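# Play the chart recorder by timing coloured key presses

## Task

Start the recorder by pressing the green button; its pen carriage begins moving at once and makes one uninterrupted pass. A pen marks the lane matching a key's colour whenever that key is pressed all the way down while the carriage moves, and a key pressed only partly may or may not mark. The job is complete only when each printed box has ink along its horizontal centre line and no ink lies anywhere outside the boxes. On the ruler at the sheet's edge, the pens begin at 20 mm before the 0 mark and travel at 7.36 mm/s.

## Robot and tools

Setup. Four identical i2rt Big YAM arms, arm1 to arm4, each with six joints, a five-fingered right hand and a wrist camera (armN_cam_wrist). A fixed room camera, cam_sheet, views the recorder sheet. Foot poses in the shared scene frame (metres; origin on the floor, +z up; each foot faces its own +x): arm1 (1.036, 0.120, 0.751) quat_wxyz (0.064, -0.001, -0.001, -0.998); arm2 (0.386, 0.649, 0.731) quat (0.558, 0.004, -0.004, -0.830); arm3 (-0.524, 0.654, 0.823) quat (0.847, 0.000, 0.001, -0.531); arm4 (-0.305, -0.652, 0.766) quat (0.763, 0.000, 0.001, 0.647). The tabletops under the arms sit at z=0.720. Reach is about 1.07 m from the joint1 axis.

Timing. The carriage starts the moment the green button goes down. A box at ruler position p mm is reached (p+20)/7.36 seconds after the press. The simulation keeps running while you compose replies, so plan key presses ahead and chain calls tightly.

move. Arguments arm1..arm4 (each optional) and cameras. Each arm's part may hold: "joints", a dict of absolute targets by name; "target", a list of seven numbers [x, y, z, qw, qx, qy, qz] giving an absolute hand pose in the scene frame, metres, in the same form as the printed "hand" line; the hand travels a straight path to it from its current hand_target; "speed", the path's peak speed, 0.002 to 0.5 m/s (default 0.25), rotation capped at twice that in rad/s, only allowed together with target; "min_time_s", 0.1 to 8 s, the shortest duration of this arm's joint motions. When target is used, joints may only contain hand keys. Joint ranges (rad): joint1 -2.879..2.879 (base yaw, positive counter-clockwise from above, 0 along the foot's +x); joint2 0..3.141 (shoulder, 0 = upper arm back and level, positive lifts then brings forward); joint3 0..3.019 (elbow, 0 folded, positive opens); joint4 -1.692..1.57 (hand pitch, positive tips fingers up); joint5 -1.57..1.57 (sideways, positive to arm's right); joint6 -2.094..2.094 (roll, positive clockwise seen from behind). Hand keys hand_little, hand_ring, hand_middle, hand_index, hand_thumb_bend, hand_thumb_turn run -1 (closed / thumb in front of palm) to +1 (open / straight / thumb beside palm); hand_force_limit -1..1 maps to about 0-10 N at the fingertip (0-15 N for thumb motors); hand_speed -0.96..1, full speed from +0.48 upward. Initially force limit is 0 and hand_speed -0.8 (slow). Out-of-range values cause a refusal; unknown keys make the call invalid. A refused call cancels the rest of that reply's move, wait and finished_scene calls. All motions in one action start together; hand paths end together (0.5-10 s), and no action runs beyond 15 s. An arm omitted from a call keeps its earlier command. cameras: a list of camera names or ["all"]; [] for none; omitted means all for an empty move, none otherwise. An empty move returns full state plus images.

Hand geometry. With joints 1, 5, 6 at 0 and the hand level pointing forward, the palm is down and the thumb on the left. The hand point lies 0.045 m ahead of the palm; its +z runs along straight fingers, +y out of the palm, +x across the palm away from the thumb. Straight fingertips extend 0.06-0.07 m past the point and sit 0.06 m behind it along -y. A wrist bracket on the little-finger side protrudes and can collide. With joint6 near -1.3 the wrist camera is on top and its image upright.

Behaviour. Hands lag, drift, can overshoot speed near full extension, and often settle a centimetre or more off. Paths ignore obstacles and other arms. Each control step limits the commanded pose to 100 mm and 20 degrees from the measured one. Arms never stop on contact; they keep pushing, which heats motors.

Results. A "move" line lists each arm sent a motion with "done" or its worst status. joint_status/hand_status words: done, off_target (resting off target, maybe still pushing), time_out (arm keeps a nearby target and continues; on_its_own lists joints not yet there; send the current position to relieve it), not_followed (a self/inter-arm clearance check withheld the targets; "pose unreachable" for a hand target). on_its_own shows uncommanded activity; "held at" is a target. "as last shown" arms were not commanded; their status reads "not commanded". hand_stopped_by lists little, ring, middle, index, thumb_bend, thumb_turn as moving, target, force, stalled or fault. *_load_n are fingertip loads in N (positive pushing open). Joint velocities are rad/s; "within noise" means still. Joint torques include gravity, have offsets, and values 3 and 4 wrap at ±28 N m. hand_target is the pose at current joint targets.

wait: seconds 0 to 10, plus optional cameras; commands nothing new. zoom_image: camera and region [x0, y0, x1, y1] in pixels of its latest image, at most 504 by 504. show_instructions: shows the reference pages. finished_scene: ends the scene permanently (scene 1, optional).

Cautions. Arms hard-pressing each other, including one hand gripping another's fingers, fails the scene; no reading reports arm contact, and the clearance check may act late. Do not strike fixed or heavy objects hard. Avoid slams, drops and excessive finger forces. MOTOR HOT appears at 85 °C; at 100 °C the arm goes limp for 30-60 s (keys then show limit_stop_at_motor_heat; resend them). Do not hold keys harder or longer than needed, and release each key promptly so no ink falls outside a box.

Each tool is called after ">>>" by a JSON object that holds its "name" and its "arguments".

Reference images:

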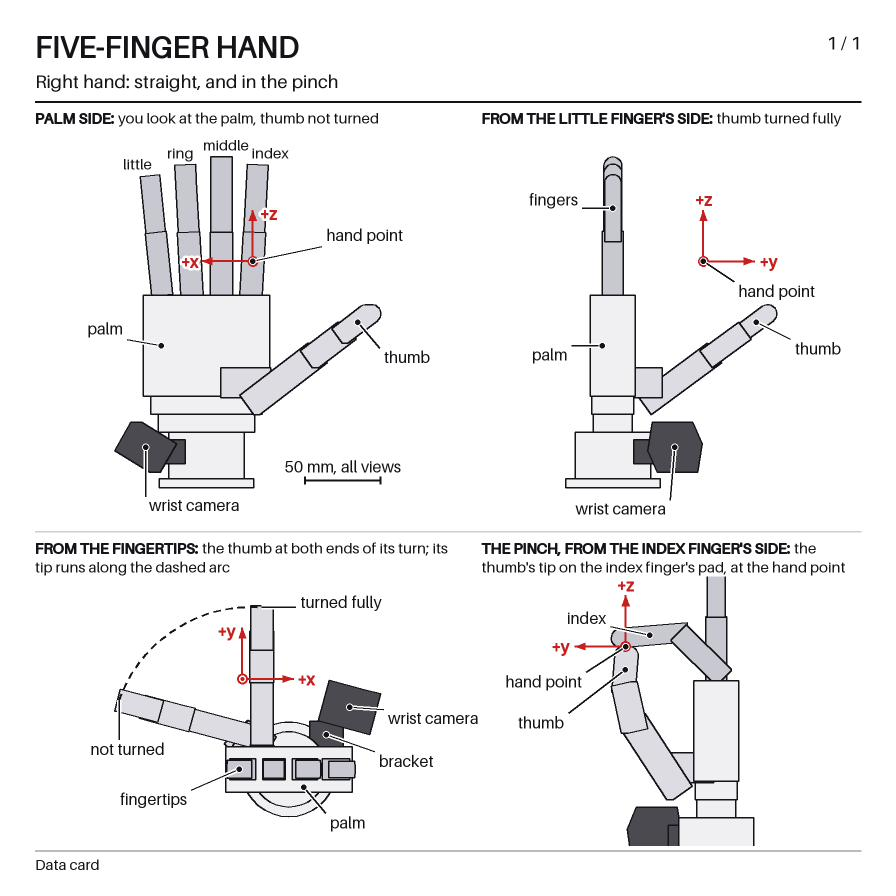

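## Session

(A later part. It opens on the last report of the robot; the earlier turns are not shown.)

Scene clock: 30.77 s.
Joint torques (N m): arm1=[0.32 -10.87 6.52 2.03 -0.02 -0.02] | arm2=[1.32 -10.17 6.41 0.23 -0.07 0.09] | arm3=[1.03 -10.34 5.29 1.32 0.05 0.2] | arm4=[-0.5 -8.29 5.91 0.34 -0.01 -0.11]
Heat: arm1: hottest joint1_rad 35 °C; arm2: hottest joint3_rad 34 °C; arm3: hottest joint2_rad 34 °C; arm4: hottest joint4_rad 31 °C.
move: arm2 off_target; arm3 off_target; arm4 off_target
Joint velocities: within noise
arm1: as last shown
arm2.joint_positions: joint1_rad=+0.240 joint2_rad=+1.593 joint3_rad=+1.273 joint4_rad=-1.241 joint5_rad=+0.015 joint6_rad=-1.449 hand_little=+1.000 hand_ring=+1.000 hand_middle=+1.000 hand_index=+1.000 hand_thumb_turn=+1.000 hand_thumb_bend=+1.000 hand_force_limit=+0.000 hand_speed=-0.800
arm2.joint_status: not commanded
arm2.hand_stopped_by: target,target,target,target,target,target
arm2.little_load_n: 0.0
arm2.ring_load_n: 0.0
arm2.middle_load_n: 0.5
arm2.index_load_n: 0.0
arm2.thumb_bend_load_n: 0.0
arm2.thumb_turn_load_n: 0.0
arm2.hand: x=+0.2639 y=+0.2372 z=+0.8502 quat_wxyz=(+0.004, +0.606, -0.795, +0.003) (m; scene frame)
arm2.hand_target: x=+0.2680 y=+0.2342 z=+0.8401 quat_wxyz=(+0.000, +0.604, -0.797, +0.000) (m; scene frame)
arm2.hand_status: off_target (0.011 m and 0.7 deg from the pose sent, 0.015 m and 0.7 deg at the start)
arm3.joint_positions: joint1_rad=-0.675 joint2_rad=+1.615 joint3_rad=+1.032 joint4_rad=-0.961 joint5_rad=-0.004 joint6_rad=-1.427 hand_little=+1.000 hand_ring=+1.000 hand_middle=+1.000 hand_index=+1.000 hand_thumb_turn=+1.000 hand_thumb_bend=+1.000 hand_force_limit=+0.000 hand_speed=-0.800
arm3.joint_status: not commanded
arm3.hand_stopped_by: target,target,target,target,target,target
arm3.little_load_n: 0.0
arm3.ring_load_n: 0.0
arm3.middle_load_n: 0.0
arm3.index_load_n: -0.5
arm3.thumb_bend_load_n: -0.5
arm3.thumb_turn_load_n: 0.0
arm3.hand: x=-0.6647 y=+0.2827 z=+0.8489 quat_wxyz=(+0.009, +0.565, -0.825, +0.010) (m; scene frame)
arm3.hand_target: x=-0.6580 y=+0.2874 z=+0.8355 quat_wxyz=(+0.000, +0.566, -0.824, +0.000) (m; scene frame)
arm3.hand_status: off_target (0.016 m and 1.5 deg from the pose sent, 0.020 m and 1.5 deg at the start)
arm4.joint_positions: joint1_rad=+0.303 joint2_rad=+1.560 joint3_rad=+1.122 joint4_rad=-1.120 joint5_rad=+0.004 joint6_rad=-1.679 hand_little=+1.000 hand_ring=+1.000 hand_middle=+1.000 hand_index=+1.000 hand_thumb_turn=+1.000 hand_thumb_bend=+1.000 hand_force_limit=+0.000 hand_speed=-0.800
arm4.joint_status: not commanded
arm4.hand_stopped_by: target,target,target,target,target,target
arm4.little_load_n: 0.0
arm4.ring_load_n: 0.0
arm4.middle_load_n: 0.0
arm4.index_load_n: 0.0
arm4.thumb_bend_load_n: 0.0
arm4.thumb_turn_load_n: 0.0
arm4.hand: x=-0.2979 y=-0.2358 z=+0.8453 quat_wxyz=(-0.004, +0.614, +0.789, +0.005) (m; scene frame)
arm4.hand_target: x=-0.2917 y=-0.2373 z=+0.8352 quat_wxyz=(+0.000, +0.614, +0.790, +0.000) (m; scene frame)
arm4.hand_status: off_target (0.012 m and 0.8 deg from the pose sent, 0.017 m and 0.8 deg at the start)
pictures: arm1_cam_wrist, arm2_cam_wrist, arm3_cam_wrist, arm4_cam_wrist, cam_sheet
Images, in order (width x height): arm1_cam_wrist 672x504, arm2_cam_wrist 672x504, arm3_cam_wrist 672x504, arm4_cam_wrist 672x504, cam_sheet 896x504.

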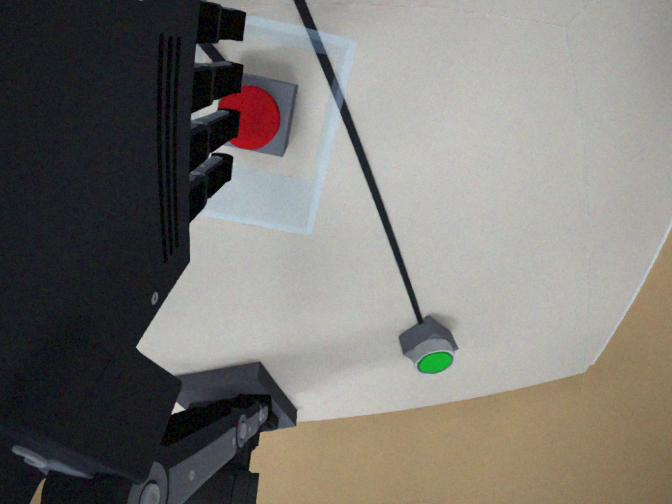

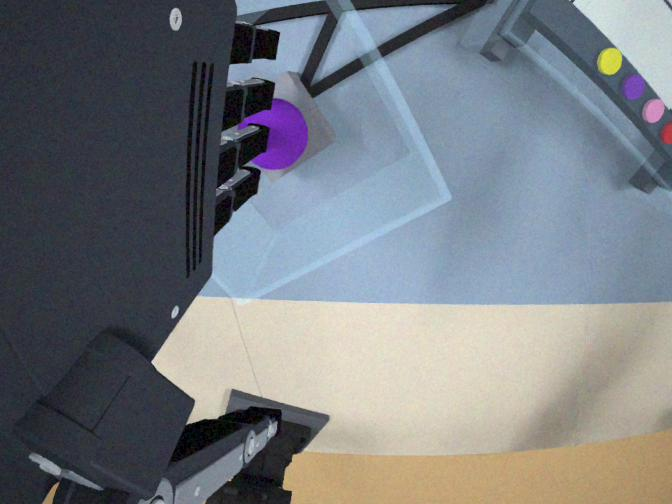

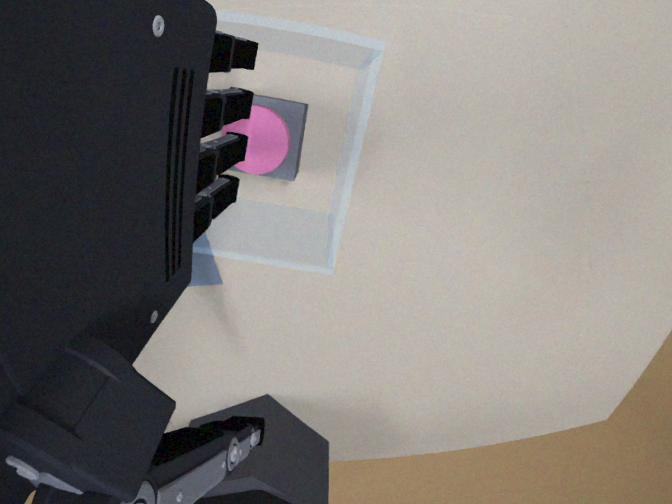

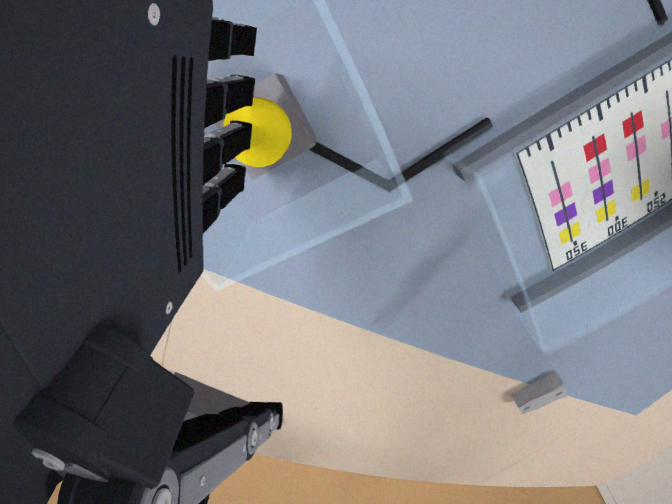

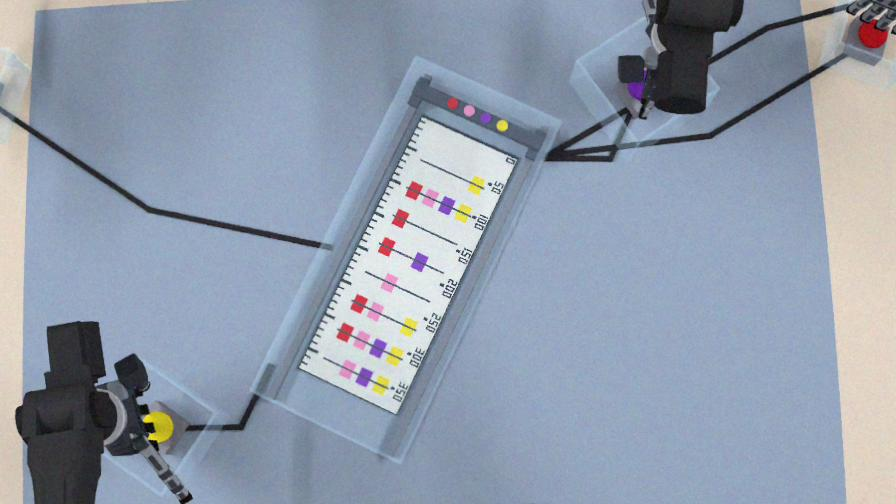

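>>> {"name": "move", "arguments": {"arm1": {"target": [0.675, 0.3125, 0.89, 0, 0.191, 0.982, 0], "speed": 0.06}, "arm3": {"target": [-0.658, 0.287, 0.88, 0, 0.566, -0.824, 0], "speed": 0.06}}}

>>> {"name": "move", "arguments": {"arm1": {"joints": {"hand_little": -1, "hand_speed": 0}}, "arm3": {"joints": {"hand_little": -1, "hand_speed": 0}}}}

>>> {"name": "move", "arguments": {"arm1": {"target": [0.675, 0.3125, 0.85, 0, 0.191, 0.982, 0], "speed": 0.06}, "arm3": {"target": [-0.658, 0.287, 0.84, 0, 0.566, -0.824, 0], "speed": 0.06}}}

>>> {"name": "move", "arguments": {"arm1": {"target": [0.675, 0.3125, 0.842, 0, 0.191, 0.982, 0], "speed": 0.04}, "arm2": {"target": [0.268, 0.234, 0.835, 0, 0.604, -0.797, 0], "speed": 0.04}, "arm3": {"target": [-0.658, 0.287, 0.832, 0, 0.566, -0.824, 0], "speed": 0.04}, "arm4": {"target": [-0.2915, -0.237, 0.83, 0, 0.6135, 0.7897, 0], "speed": 0.04}, "cameras": ["all"]}}

Scene clock: 33.03 s.
Joint torques (N m): arm1=[0.21 -14.04 12.96 -0.36 -0.03 -0.02] | arm2=[1.38 -9.82 6.37 0.21 -0.05 0.08] | arm3=[2.02 -11.99 9.44 -0.12 0.01 0.21] | arm4=[-0.56 -8.41 5.94 0.35 -0.01 -0.11]
Heat: arm1: hottest joint1_rad 35 °C; arm2: hottest joint3_rad 34 °C; arm3: hottest joint2_rad 34 °C; arm4: hottest joint4_rad 31 °C.
move: arm1 off_target; arm3 off_target
Joint velocities: within noise
arm1.joint_positions: joint1_rad=-0.480 joint2_rad=+1.536 joint3_rad=+1.194 joint4_rad=-1.279 joint5_rad=+0.004 joint6_rad=-1.529 hand_little=+1.000 hand_ring=+1.000 hand_middle=+1.000 hand_index=+1.000 hand_thumb_turn=+1.000 hand_thumb_bend=+1.000 hand_force_limit=+0.000 hand_speed=-0.800
arm1.joint_status: not commanded
arm1.hand_stopped_by: target,target,target,target,target,target
arm1.little_load_n: 0.0
arm1.ring_load_n: 0.0
arm1.middle_load_n: 0.0
arm1.index_load_n: 0.0
arm1.thumb_bend_load_n: 0.0
arm1.thumb_turn_load_n: 0.5
arm1.hand: x=+0.6914 y=+0.3105 z=+0.8678 quat_wxyz=(-0.025, -0.195, -0.980, +0.003) (m; scene frame)
arm1.hand_target: x=+0.6759 y=+0.3123 z=+0.8899 quat_wxyz=(+0.000, -0.191, -0.982, +0.000) (m; scene frame)
arm1.hand_status: off_target (0.028 m and 3.0 deg from the pose sent, 0.026 m and 0.8 deg at the start)
arm2, arm4: as last shown
arm2.middle_load_n: 0.0
arm3.joint_positions: joint1_rad=-0.675 joint2_rad=+1.583 joint3_rad=+1.035 joint4_rad=-1.049 joint5_rad=-0.004 joint6_rad=-1.427 hand_little=+1.000 hand_ring=+1.000 hand_middle=+1.000 hand_index=+1.000 hand_thumb_turn=+1.000 hand_thumb_bend=+1.000 hand_force_limit=+0.000 hand_speed=-0.800
arm3.joint_status: not commanded
arm3.hand_stopped_by: target,target,target,target,target,target
arm3.little_load_n: 0.0
arm3.ring_load_n: 0.0
arm3.middle_load_n: 0.0
arm3.index_load_n: 0.0
arm3.thumb_bend_load_n: 0.0
arm3.thumb_turn_load_n: 0.0
arm3.hand: x=-0.6603 y=+0.3016 z=+0.8645 quat_wxyz=(-0.011, +0.565, -0.825, -0.008) (m; scene frame)
arm3.hand_target: x=-0.6578 y=+0.2874 z=+0.8798 quat_wxyz=(+0.000, +0.566, -0.824, +0.000) (m; scene frame)
arm3.hand_status: off_target (0.021 m and 1.6 deg from the pose sent, 0.032 m and 1.5 deg at the start)
pictures: none

Scene clock: 34.23 s.
Joint torques (N m): arm1=[0.26 -14.1 12.96 -0.35 -0.03 -0.02] | arm2=[1.2 -9.82 6.32 0.25 -0.04 0.09] | arm3=[1.49 -12.1 9.31 -0.13 0.03 0.22] | arm4=[-0.38 -8.29 5.93 0.31 -0.01 -0.11]
Heat: arm1: hottest joint1_rad 35 °C; arm2: hottest joint3_rad 34 °C; arm3: hottest joint2_rad 34 °C; arm4: hottest joint4_rad 31 °C.
move: arm1 done; arm3 done
Joint velocities: within noise
arm1.joint_positions: joint1_rad=-0.480 joint2_rad=+1.536 joint3_rad=+1.194 joint4_rad=-1.279 joint5_rad=+0.004 joint6_rad=-1.529 hand_little=-1.000 hand_ring=+1.000 hand_middle=+1.000 hand_index=+1.000 hand_thumb_turn=+1.000 hand_thumb_bend=+1.000 hand_force_limit=+0.000 hand_speed=+0.000
arm1.joint_status: all done
arm1.hand_stopped_by: target,target,target,target,target,target
arm1.little_load_n: 0.0
arm1.ring_load_n: 0.0
arm1.middle_load_n: 0.0
arm1.index_load_n: 0.0
arm1.thumb_bend_load_n: -0.5
arm1.thumb_turn_load_n: -0.5
arm1.hand: x=+0.6914 y=+0.3105 z=+0.8678 quat_wxyz=(-0.025, -0.195, -0.980, +0.003) (m; scene frame)
arm1.hand_target: x=+0.6759 y=+0.3123 z=+0.8899 quat_wxyz=(+0.000, -0.191, -0.982, +0.000) (m; scene frame)
arm1.hand_status: not commanded
arm2, arm4: as last shown
arm3.joint_positions: joint1_rad=-0.675 joint2_rad=+1.583 joint3_rad=+1.035 joint4_rad=-1.049 joint5_rad=-0.004 joint6_rad=-1.427 hand_little=-1.000 hand_ring=+1.000 hand_middle=+1.000 hand_index=+1.000 hand_thumb_turn=+1.000 hand_thumb_bend=+1.000 hand_force_limit=+0.000 hand_speed=+0.000
arm3.joint_status: all done
arm3.hand_stopped_by: target,target,target,target,target,target
arm3.little_load_n: 0.0
arm3.ring_load_n: 0.0
arm3.middle_load_n: 0.0
arm3.index_load_n: 0.0
arm3.thumb_bend_load_n: 0.0
arm3.thumb_turn_load_n: 0.0
arm3.hand: x=-0.6603 y=+0.3016 z=+0.8645 quat_wxyz=(-0.011, +0.565, -0.825, -0.008) (m; scene frame)
arm3.hand_target: x=-0.6579 y=+0.2874 z=+0.8798 quat_wxyz=(+0.000, +0.566, -0.824, +0.000) (m; scene frame)
arm3.hand_status: not commanded
pictures: none

Scene clock: 35.50 s.
Joint torques (N m): arm1=[0.21 -11.22 7.9 0.98 -0.01 -0.02] | arm2=[1.08 -10.17 6.37 0.23 -0.04 0.09] | arm3=[1.49 -9.82 5.5 1.16 0.09 0.25] | arm4=[-0.62 -8.29 5.93 0.35 0 -0.11]
Heat: arm1: hottest joint1_rad 35 °C; arm2: hottest joint3_rad 34 °C; arm3: hottest joint2_rad 34 °C; arm4: hottest joint4_rad 31 °C.
move: arm1 off_target; arm3 off_target
Joint velocities: within noise
arm1.joint_positions: joint1_rad=-0.480 joint2_rad=+1.536 joint3_rad=+1.182 joint4_rad=-1.201 joint5_rad=+0.004 joint6_rad=-1.529 hand_little=-1.000 hand_ring=+1.000 hand_middle=+1.000 hand_index=+1.000 hand_thumb_turn=+1.000 hand_thumb_bend=+1.000 hand_force_limit=+0.000 hand_speed=+0.000
arm1.joint_status: not commanded
arm1.hand_stopped_by: target,target,target,target,target,target
arm1.little_load_n: 0.0
arm1.ring_load_n: 0.0
arm1.middle_load_n: 0.0
arm1.index_load_n: 0.0
arm1.thumb_bend_load_n: 0.0
arm1.thumb_turn_load_n: 0.0
arm1.hand: x=+0.6761 y=+0.3161 z=+0.8612 quat_wxyz=(+0.007, -0.195, -0.981, -0.002) (m; scene frame)
arm1.hand_target: x=+0.6752 y=+0.3126 z=+0.8502 quat_wxyz=(+0.000, -0.191, -0.982, +0.000) (m; scene frame)
arm1.hand_status: off_target (0.012 m and 1.0 deg from the pose sent, 0.024 m and 3.0 deg at the start)
arm2, arm4: as last shown
arm3.joint_positions: joint1_rad=-0.675 joint2_rad=+1.608 joint3_rad=+1.035 joint4_rad=-0.975 joint5_rad=-0.004 joint6_rad=-1.427 hand_little=-1.000 hand_ring=+1.000 hand_middle=+1.000 hand_index=+1.000 hand_thumb_turn=+1.000 hand_thumb_bend=+1.000 hand_force_limit=+0.000 hand_speed=+0.000
arm3.joint_status: not commanded
arm3.hand_stopped_by: target,target,target,target,target,target
arm3.little_load_n: 0.0
arm3.ring_load_n: 0.0
arm3.middle_load_n: 0.0
arm3.index_load_n: 0.0
arm3.thumb_bend_load_n: 0.0
arm3.thumb_turn_load_n: 0.0
arm3.hand: x=-0.6643 y=+0.2845 z=+0.8524 quat_wxyz=(+0.007, +0.565, -0.825, +0.008) (m; scene frame)
arm3.hand_target: x=-0.6580 y=+0.2873 z=+0.8405 quat_wxyz=(+0.000, +0.566, -0.824, +0.000) (m; scene frame)
arm3.hand_status: off_target (0.014 m and 1.3 deg from the pose sent, 0.029 m and 1.6 deg at the start)
pictures: none

Scene clock: 36.50 s.
Joint torques (N m): arm1=[0.32 -10.64 7.8 0.94 -0.01 -0.02] | arm2=[1.32 -9.58 5.94 0.5 -0.04 0.07] | arm3=[1.73 -9.76 5.15 1.24 0.06 0.2] | arm4=[-0.62 -8.35 5.85 0.4 0 -0.12]
Heat: arm1: hottest joint1_rad 35 °C; arm2: hottest joint3_rad 34 °C; arm3: hottest joint2_rad 34 °C; arm4: hottest joint4_rad 31 °C.
move: arm1 off_target; arm2 off_target; arm3 off_target; arm4 off_target
Joint velocities: within noise
arm1.joint_positions: joint1_rad=-0.480 joint2_rad=+1.536 joint3_rad=+1.169 joint4_rad=-1.181 joint5_rad=+0.004 joint6_rad=-1.529 hand_little=-1.000 hand_ring=+1.000 hand_middle=+1.000 hand_index=+1.000 hand_thumb_turn=+1.000 hand_thumb_bend=+1.000 hand_force_limit=+0.000 hand_speed=+0.000
arm1.joint_status: not commanded
arm1.hand_stopped_by: target,target,target,target,target,target
arm1.little_load_n: 0.0
arm1.ring_load_n: 0.0
arm1.middle_load_n: 0.0
arm1.index_load_n: 0.0
arm1.thumb_bend_load_n: 0.0
arm1.thumb_turn_load_n: 0.0
arm1.hand: x=+0.6757 y=+0.3162 z=+0.8564 quat_wxyz=(+0.011, -0.195, -0.981, -0.002) (m; scene frame)
arm1.hand_target: x=+0.6754 y=+0.3125 z=+0.8424 quat_wxyz=(+0.000, -0.191, -0.982, +0.000) (m; scene frame)
arm1.hand_status: off_target (0.015 m and 1.4 deg from the pose sent, 0.019 m and 1.0 deg at the start)
arm2.joint_positions: joint1_rad=+0.240 joint2_rad=+1.593 joint3_rad=+1.269 joint4_rad=-1.236 joint5_rad=+0.015 joint6_rad=-1.449 hand_little=+1.000 hand_ring=+1.000 hand_middle=+1.000 hand_index=+1.000 hand_thumb_turn=+1.000 hand_thumb_bend=+1.000 hand_force_limit=+0.000 hand_speed=-0.800
arm2.joint_status: not commanded
arm2.hand_stopped_by: target,target,target,target,target,target
arm2.little_load_n: 0.0
arm2.ring_load_n: 0.0
arm2.middle_load_n: 0.0
arm2.index_load_n: 0.0
arm2.thumb_bend_load_n: 0.0
arm2.thumb_turn_load_n: 0.0
arm2.hand: x=+0.2639 y=+0.2373 z=+0.8486 quat_wxyz=(+0.005, +0.606, -0.795, +0.003) (m; scene frame)
arm2.hand_target: x=+0.2680 y=+0.2344 z=+0.8352 quat_wxyz=(+0.000, +0.604, -0.797, +0.000) (m; scene frame)
arm2.hand_status: off_target (0.015 m and 0.7 deg from the pose sent, 0.016 m and 0.7 deg at the start)
arm3.joint_positions: joint1_rad=-0.675 joint2_rad=+1.620 joint3_rad=+1.029 joint4_rad=-0.953 joint5_rad=-0.004 joint6_rad=-1.427 hand_little=-1.000 hand_ring=+1.000 hand_middle=+1.000 hand_index=+1.000 hand_thumb_turn=+1.000 hand_thumb_bend=+1.000 hand_force_limit=+0.000 hand_speed=+0.000
arm3.joint_status: not commanded
arm3.hand_stopped_by: target,target,target,target,target,target
arm3.little_load_n: 0.5
arm3.ring_load_n: 0.0
arm3.middle_load_n: 0.0
arm3.index_load_n: 0.5
arm3.thumb_bend_load_n: 0.0
arm3.thumb_turn_load_n: 0.0
arm3.hand: x=-0.6647 y=+0.2827 z=+0.8459 quat_wxyz=(+0.009, +0.565, -0.825, +0.010) (m; scene frame)
arm3.hand_target: x=-0.6580 y=+0.2874 z=+0.8325 quat_wxyz=(+0.000, +0.566, -0.824, +0.000) (m; scene frame)
arm3.hand_status: off_target (0.016 m and 1.5 deg from the pose sent, 0.021 m and 1.3 deg at the start)
arm4.joint_positions: joint1_rad=+0.303 joint2_rad=+1.565 joint3_rad=+1.115 joint4_rad=-1.107 joint5_rad=+0.004 joint6_rad=-1.680 hand_little=+1.000 hand_ring=+1.000 hand_middle=+1.000 hand_index=+1.000 hand_thumb_turn=+1.000 hand_thumb_bend=+1.000 hand_force_limit=+0.000 hand_speed=-0.800
arm4.joint_status: not commanded
arm4.hand_stopped_by: target,target,target,target,target,target
arm4.little_load_n: 0.0
arm4.ring_load_n: 0.0
arm4.middle_load_n: 0.0
arm4.index_load_n: 0.0
arm4.thumb_bend_load_n: 0.0
arm4.thumb_turn_load_n: 0.0
arm4.hand: x=-0.2977 y=-0.2360 z=+0.8406 quat_wxyz=(-0.004, +0.614, +0.789, +0.005) (m; scene frame)
arm4.hand_target: x=-0.2916 y=-0.2373 z=+0.8303 quat_wxyz=(+0.000, +0.614, +0.790, +0.000) (m; scene frame)
arm4.hand_status: off_target (0.012 m and 0.7 deg from the pose sent, 0.017 m and 0.8 deg at the start)
pictures: arm1_cam_wrist, arm2_cam_wrist, arm3_cam_wrist, arm4_cam_wrist, cam_sheet
Images, in order (width x height): arm1_cam_wrist 672x504, arm2_cam_wrist 672x504, arm3_cam_wrist 672x504, arm4_cam_wrist 672x504, cam_sheet 896x504.

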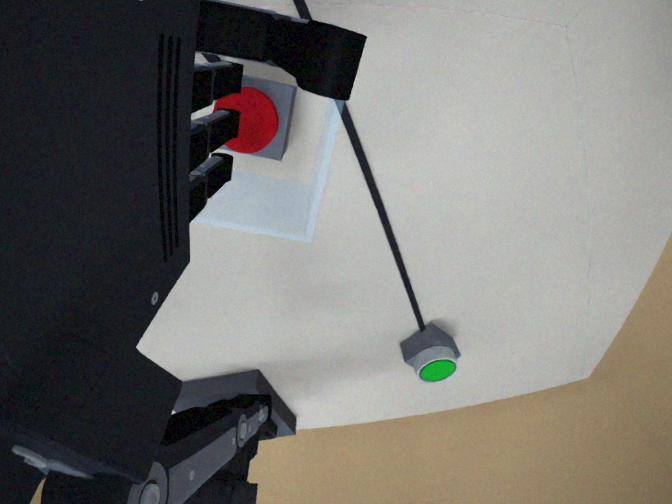

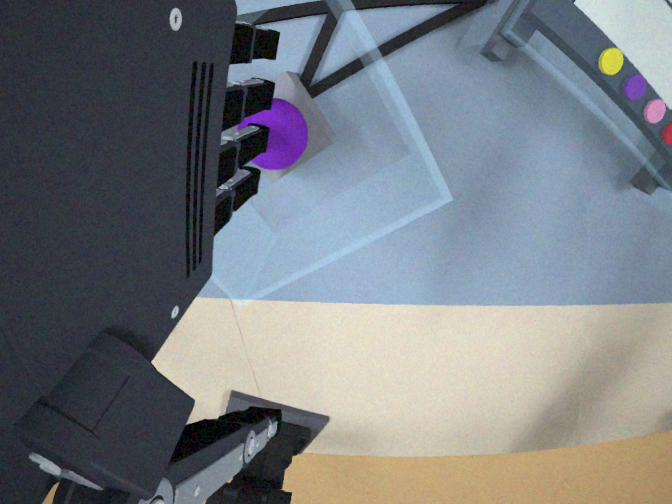

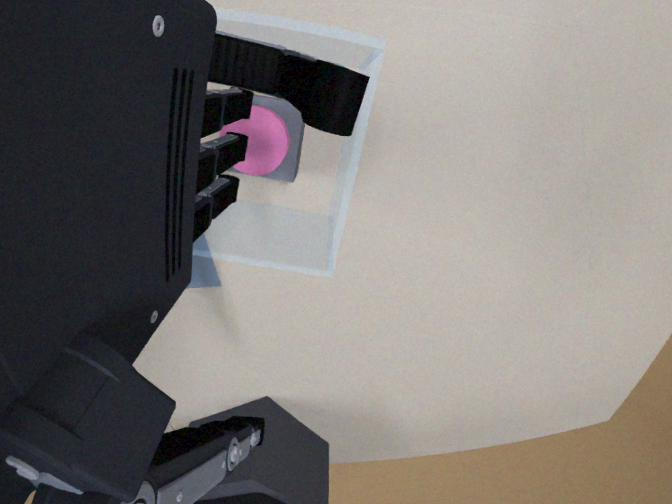

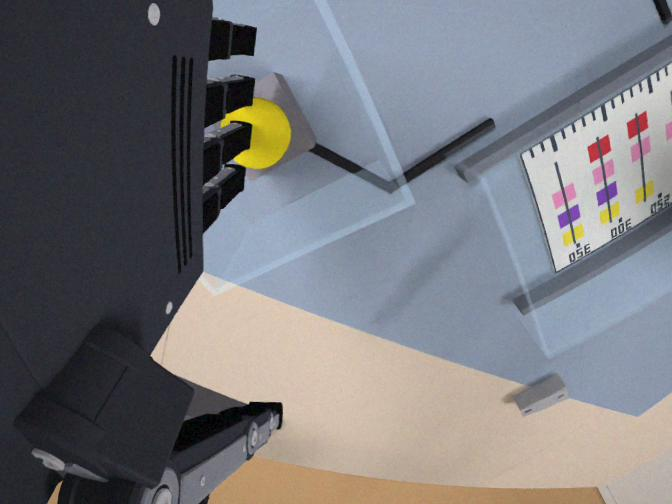

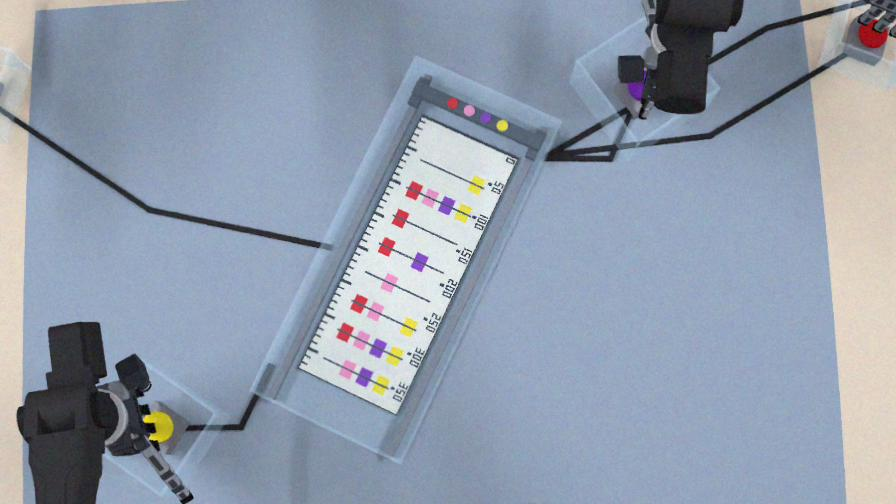

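>>> {"name": "move", "arguments": {"arm1": {"target": [0.675, 0.3125, 0.836, 0, 0.191, 0.982, 0], "speed": 0.04}, "arm2": {"target": [0.268, 0.234, 0.829, 0, 0.604, -0.797, 0], "speed": 0.04}, "arm3": {"target": [-0.658, 0.287, 0.826, 0, 0.566, -0.824, 0], "speed": 0.04}, "arm4": {"target": [-0.2915, -0.237, 0.824, 0, 0.6135, 0.7897, 0], "speed": 0.04}}}

>>> {"name": "move", "arguments": {"arm1": {"target": [0.675, 0.3125, 0.830, 0, 0.191, 0.982, 0], "speed": 0.04}, "arm2": {"target": [0.268, 0.234, 0.824, 0, 0.604, -0.797, 0], "speed": 0.04}, "arm3": {"target": [-0.658, 0.287, 0.820, 0, 0.566, -0.824, 0], "speed": 0.04}, "arm4": {"target": [-0.2915, -0.237, 0.818, 0, 0.6135, 0.7897, 0], "speed": 0.04}, "cameras": ["all"]}}

>>> {"name": "zoom_image", "arguments": {"camera": "arm1_cam_wrist", "region": [180, 60, 340, 220]}}

>>> {"name": "zoom_image", "arguments": {"camera": "arm2_cam_wrist", "region": [200, 60, 360, 220]}}

>>> {"name": "zoom_image", "arguments": {"camera": "arm3_cam_wrist", "region": [180, 60, 340, 220]}}

>>> {"name": "zoom_image", "arguments": {"camera": "arm4_cam_wrist", "region": [180, 60, 340, 220]}}

Scene clock: 37.93 s.
Joint torques (N m): arm1=[0.26 -10.46 7.79 1.02 -0.01 -0.02] | arm2=[1.44 -9.41 5.87 0.65 -0.05 0.08] | arm3=[1.08 -9.88 4.85 1.47 0.07 0.23] | arm4=[-0.44 -7.82 5.5 0.76 -0.01 -0.11]
Heat: arm1: hottest joint1_rad 35 °C; arm2: hottest joint3_rad 34 °C; arm3: hottest joint2_rad 34 °C; arm4: hottest joint4_rad 31 °C.
move: arm1 off_target; arm2 off_target; arm3 off_target; arm4 off_target
Joint velocities: within noise
arm1.joint_positions: joint1_rad=-0.480 joint2_rad=+1.539 joint3_rad=+1.160 joint4_rad=-1.165 joint5_rad=+0.004 joint6_rad=-1.529 hand_little=-1.000 hand_ring=+1.000 hand_middle=+1.000 hand_index=+1.000 hand_thumb_turn=+1.000 hand_thumb_bend=+1.000 hand_force_limit=+0.000 hand_speed=+0.000
arm1.joint_status: not commanded
arm1.hand_stopped_by: target,target,target,target,target,target
arm1.little_load_n: 0.0
arm1.ring_load_n: 0.0
arm1.middle_load_n: 0.0
arm1.index_load_n: 0.0
arm1.thumb_bend_load_n: 0.0
arm1.thumb_turn_load_n: 0.0
arm1.hand: x=+0.6755 y=+0.3163 z=+0.8516 quat_wxyz=(+0.013, -0.195, -0.981, -0.003) (m; scene frame)
arm1.hand_target: x=+0.6755 y=+0.3125 z=+0.8364 quat_wxyz=(+0.000, -0.191, -0.982, +0.000) (m; scene frame)
arm1.hand_status: off_target (0.016 m and 1.6 deg from the pose sent, 0.021 m and 1.4 deg at the start)
arm2.joint_positions: joint1_rad=+0.240 joint2_rad=+1.593 joint3_rad=+1.261 joint4_rad=-1.224 joint5_rad=+0.015 joint6_rad=-1.449 hand_little=+1.000 hand_ring=+1.000 hand_middle=+1.000 hand_index=+1.000 hand_thumb_turn=+1.000 hand_thumb_bend=+1.000 hand_force_limit=+0.000 hand_speed=-0.800
arm2.joint_status: not commanded
arm2.hand_stopped_by: target,target,target,target,target,target
arm2.little_load_n: 0.0
arm2.ring_load_n: 0.0
arm2.middle_load_n: -0.5
arm2.index_load_n: 0.0
arm2.thumb_bend_load_n: -0.5
arm2.thumb_turn_load_n: 0.0
arm2.hand: x=+0.2640 y=+0.2375 z=+0.8455 quat_wxyz=(+0.006, +0.606, -0.795, +0.004) (m; scene frame)
arm2.hand_target: x=+0.2680 y=+0.2345 z=+0.8294 quat_wxyz=(+0.000, +0.604, -0.797, +0.000) (m; scene frame)
arm2.hand_status: off_target (0.017 m and 0.9 deg from the pose sent, 0.020 m and 0.7 deg at the start)
arm3.joint_positions: joint1_rad=-0.675 joint2_rad=+1.625 joint3_rad=+1.027 joint4_rad=-0.941 joint5_rad=-0.004 joint6_rad=-1.427 hand_little=-1.000 hand_ring=+1.000 hand_middle=+1.000 hand_index=+1.000 hand_thumb_turn=+1.000 hand_thumb_bend=+1.000 hand_force_limit=+0.000 hand_speed=+0.000
arm3.joint_status: not commanded
arm3.hand_stopped_by: target,target,target,target,target,target
arm3.little_load_n: 0.0
arm3.ring_load_n: 0.0
arm3.middle_load_n: 0.0
arm3.index_load_n: 0.0
arm3.thumb_bend_load_n: 0.0
arm3.thumb_turn_load_n: 0.0
arm3.hand: x=-0.6652 y=+0.2806 z=+0.8432 quat_wxyz=(+0.011, +0.565, -0.825, +0.012) (m; scene frame)
arm3.hand_target: x=-0.6581 y=+0.2875 z=+0.8267 quat_wxyz=(+0.000, +0.566, -0.824, +0.000) (m; scene frame)
arm3.hand_status: off_target (0.020 m and 1.9 deg from the pose sent, 0.021 m and 1.5 deg at the start)
arm4.joint_positions: joint1_rad=+0.303 joint2_rad=+1.565 joint3_rad=+1.111 joint4_rad=-1.102 joint5_rad=+0.004 joint6_rad=-1.680 hand_little=+1.000 hand_ring=+1.000 hand_middle=+1.000 hand_index=+1.000 hand_thumb_turn=+1.000 hand_thumb_bend=+1.000 hand_force_limit=+0.000 hand_speed=-0.800
arm4.joint_status: not commanded
arm4.hand_stopped_by: target,target,target,target,target,target
arm4.little_load_n: 0.0
arm4.ring_load_n: 0.0
arm4.middle_load_n: 0.0
arm4.index_load_n: 0.0
arm4.thumb_bend_load_n: 0.0
arm4.thumb_turn_load_n: 0.0
arm4.hand: x=-0.2977 y=-0.2363 z=+0.8390 quat_wxyz=(-0.004, +0.614, +0.789, +0.005) (m; scene frame)
arm4.hand_target: x=-0.2916 y=-0.2376 z=+0.8243 quat_wxyz=(+0.000, +0.614, +0.790, +0.000) (m; scene frame)
arm4.hand_status: off_target (0.016 m and 0.8 deg from the pose sent, 0.018 m and 0.7 deg at the start)
pictures: none

Scene clock: 38.90 s.
Joint torques (N m): arm1=[0.32 -10.46 7.77 1.03 0 -0.02] | arm2=[1.49 -9.41 5.44 0.94 -0.05 0.09] | arm3=[1.08 -9.11 4.85 1.43 0.06 0.21] | arm4=[-0.56 -7.3 5.42 0.94 -0.01 -0.12]
Heat: arm1: hottest joint1_rad 34 °C; arm2: hottest joint3_rad 34 °C; arm3: hottest joint2_rad 34 °C; arm4: hottest joint4_rad 31 °C.
move: arm1 off_target; arm2 off_target; arm3 off_target; arm4 off_target
Joint velocities: within noise
arm1.joint_positions: joint1_rad=-0.480 joint2_rad=+1.547 joint3_rad=+1.150 joint4_rad=-1.149 joint5_rad=+0.004 joint6_rad=-1.529 hand_little=-1.000 hand_ring=+1.000 hand_middle=+1.000 hand_index=+1.000 hand_thumb_turn=+1.000 hand_thumb_bend=+1.000 hand_force_limit=+0.000 hand_speed=+0.000
arm1.joint_status: not commanded
arm1.hand_stopped_by: target,target,target,target,target,target
arm1.little_load_n: 0.0
arm1.ring_load_n: 0.0
arm1.middle_load_n: 0.0
arm1.index_load_n: 0.0
arm1.thumb_bend_load_n: 0.0
arm1.thumb_turn_load_n: 0.0
arm1.hand: x=+0.6754 y=+0.3163 z=+0.8452 quat_wxyz=(+0.013, -0.195, -0.981, -0.003) (m; scene frame)
arm1.hand_target: x=+0.6754 y=+0.3125 z=+0.8305 quat_wxyz=(+0.000, -0.191, -0.982, +0.000) (m; scene frame)
arm1.hand_status: off_target (0.016 m and 1.6 deg from the pose sent, 0.022 m and 1.6 deg at the start)
arm2.joint_positions: joint1_rad=+0.240 joint2_rad=+1.593 joint3_rad=+1.258 joint4_rad=-1.222 joint5_rad=+0.015 joint6_rad=-1.449 hand_little=+1.000 hand_ring=+1.000 hand_middle=+1.000 hand_index=+1.000 hand_thumb_turn=+1.000 hand_thumb_bend=+1.000 hand_force_limit=+0.000 hand_speed=-0.800
arm2.joint_status: not commanded
arm2.hand_stopped_by: target,target,target,target,target,target
arm2.little_load_n: 0.0
arm2.ring_load_n: 0.0
arm2.middle_load_n: -0.5
arm2.index_load_n: 0.0
arm2.thumb_bend_load_n: 0.0
arm2.thumb_turn_load_n: 0.0
arm2.hand: x=+0.2641 y=+0.2378 z=+0.8445 quat_wxyz=(+0.006, +0.606, -0.795, +0.004) (m; scene frame)
arm2.hand_target: x=+0.2681 y=+0.2350 z=+0.8245 quat_wxyz=(+0.000, +0.604, -0.797, +0.000) (m; scene frame)
arm2.hand_status: off_target (0.021 m and 0.9 deg from the pose sent, 0.022 m and 0.9 deg at the start)
arm3.joint_positions: joint1_rad=-0.675 joint2_rad=+1.625 joint3_rad=+1.021 joint4_rad=-0.931 joint5_rad=-0.004 joint6_rad=-1.427 hand_little=-1.000 hand_ring=+1.000 hand_middle=+1.000 hand_index=+1.000 hand_thumb_turn=+1.000 hand_thumb_bend=+1.000 hand_force_limit=+0.000 hand_speed=+0.000
arm3.joint_status: not commanded
arm3.hand_stopped_by: target,target,target,target,target,target
arm3.little_load_n: 0.0
arm3.ring_load_n: 0.0
arm3.middle_load_n: 0.0
arm3.index_load_n: 0.0
arm3.thumb_bend_load_n: 0.0
arm3.thumb_turn_load_n: 0.5
arm3.hand: x=-0.6651 y=+0.2809 z=+0.8411 quat_wxyz=(+0.013, +0.565, -0.825, +0.013) (m; scene frame)
arm3.hand_target: x=-0.6580 y=+0.2878 z=+0.8211 quat_wxyz=(+0.000, +0.566, -0.824, +0.000) (m; scene frame)
arm3.hand_status: off_target (0.023 m and 2.1 deg from the pose sent, 0.025 m and 1.9 deg at the start)
arm4.joint_positions: joint1_rad=+0.303 joint2_rad=+1.565 joint3_rad=+1.103 joint4_rad=-1.090 joint5_rad=+0.004 joint6_rad=-1.680 hand_little=+1.000 hand_ring=+1.000 hand_middle=+1.000 hand_index=+1.000 hand_thumb_turn=+1.000 hand_thumb_bend=+1.000 hand_force_limit=+0.000 hand_speed=-0.800
arm4.joint_status: not commanded
arm4.hand_stopped_by: target,target,target,target,target,target
arm4.little_load_n: 0.0
arm4.ring_load_n: 0.0
arm4.middle_load_n: 0.0
arm4.index_load_n: 0.0
arm4.thumb_bend_load_n: 0.0
arm4.thumb_turn_load_n: 0.0
arm4.hand: x=-0.2976 y=-0.2364 z=+0.8363 quat_wxyz=(-0.006, +0.614, +0.789, +0.007) (m; scene frame)
arm4.hand_target: x=-0.2916 y=-0.2377 z=+0.8187 quat_wxyz=(+0.000, +0.614, +0.790, +0.000) (m; scene frame)
arm4.hand_status: off_target (0.019 m and 1.0 deg from the pose sent, 0.022 m and 0.8 deg at the start)
pictures: arm1_cam_wrist, arm2_cam_wrist, arm3_cam_wrist, arm4_cam_wrist, cam_sheet
Images, in order (width x height): arm1_cam_wrist 672x504, arm2_cam_wrist 672x504, arm3_cam_wrist 672x504, arm4_cam_wrist 672x504, cam_sheet 896x504.

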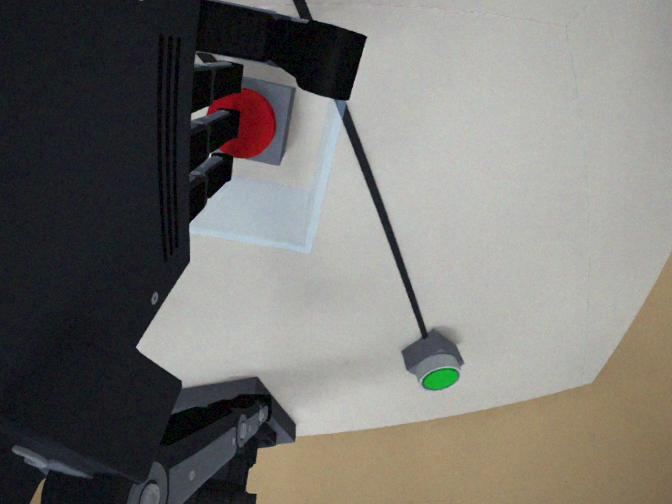

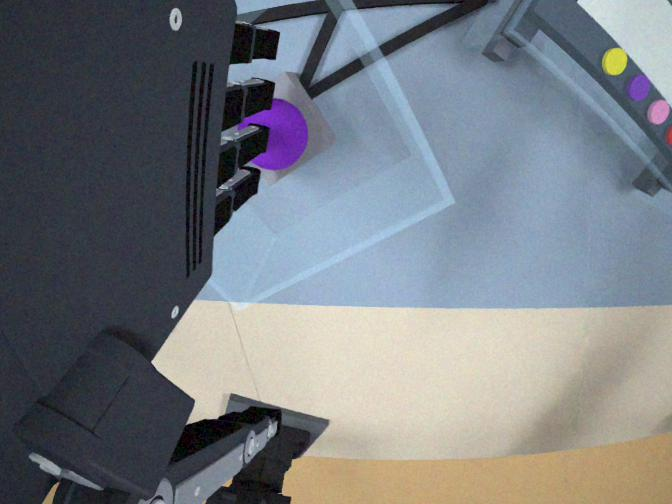

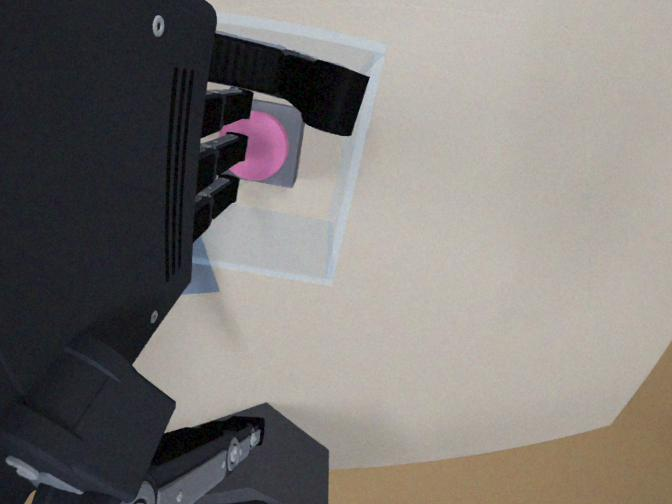

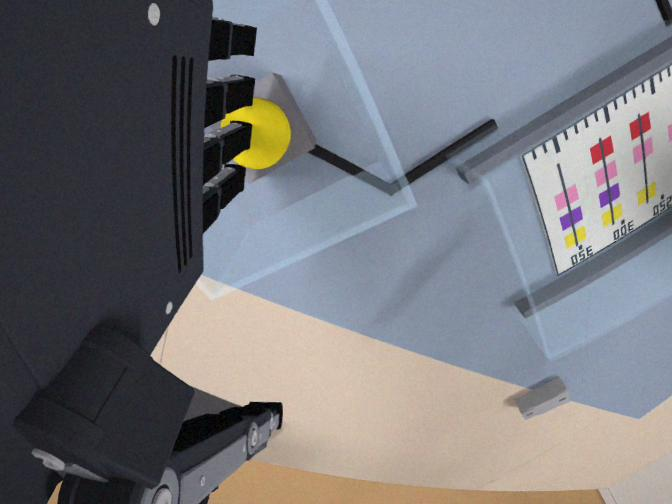

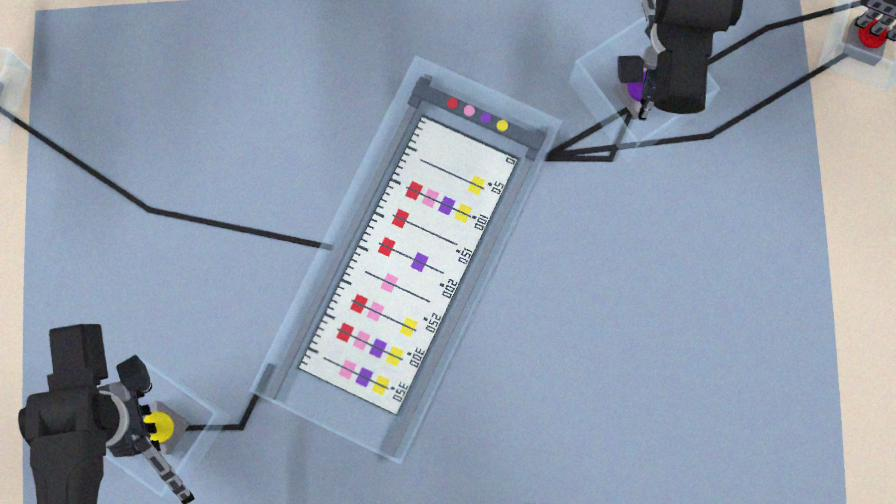

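Scaled by 3.150 from the camera's 672x504 image, which has a finer 960x720 frame.

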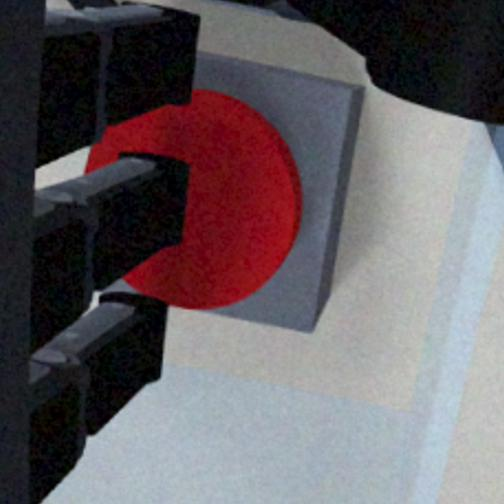

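Scaled by 3.150 from the camera's 672x504 image, which has a finer 960x720 frame.

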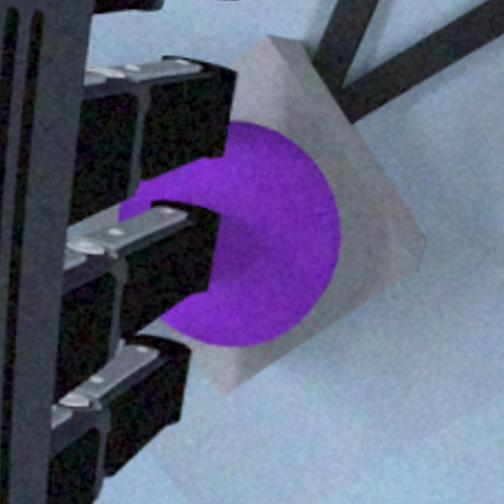

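Scaled by 3.150 from the camera's 672x504 image, which has a finer 960x720 frame.

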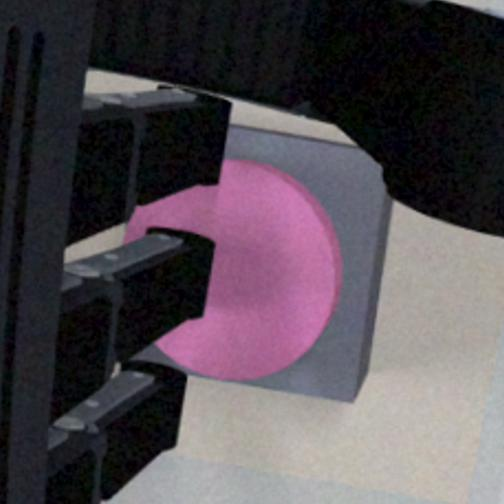

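Scaled by 3.150 from the camera's 672x504 image, which has a finer 960x720 frame.

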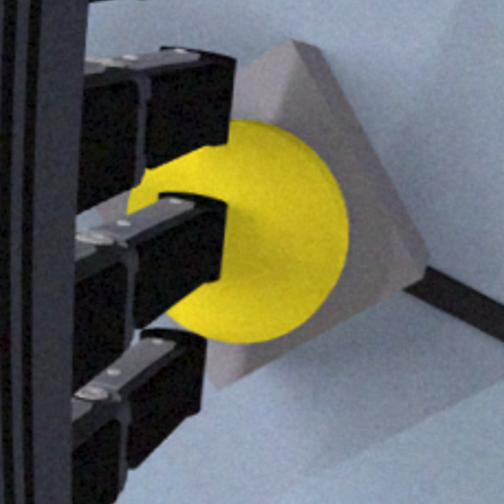

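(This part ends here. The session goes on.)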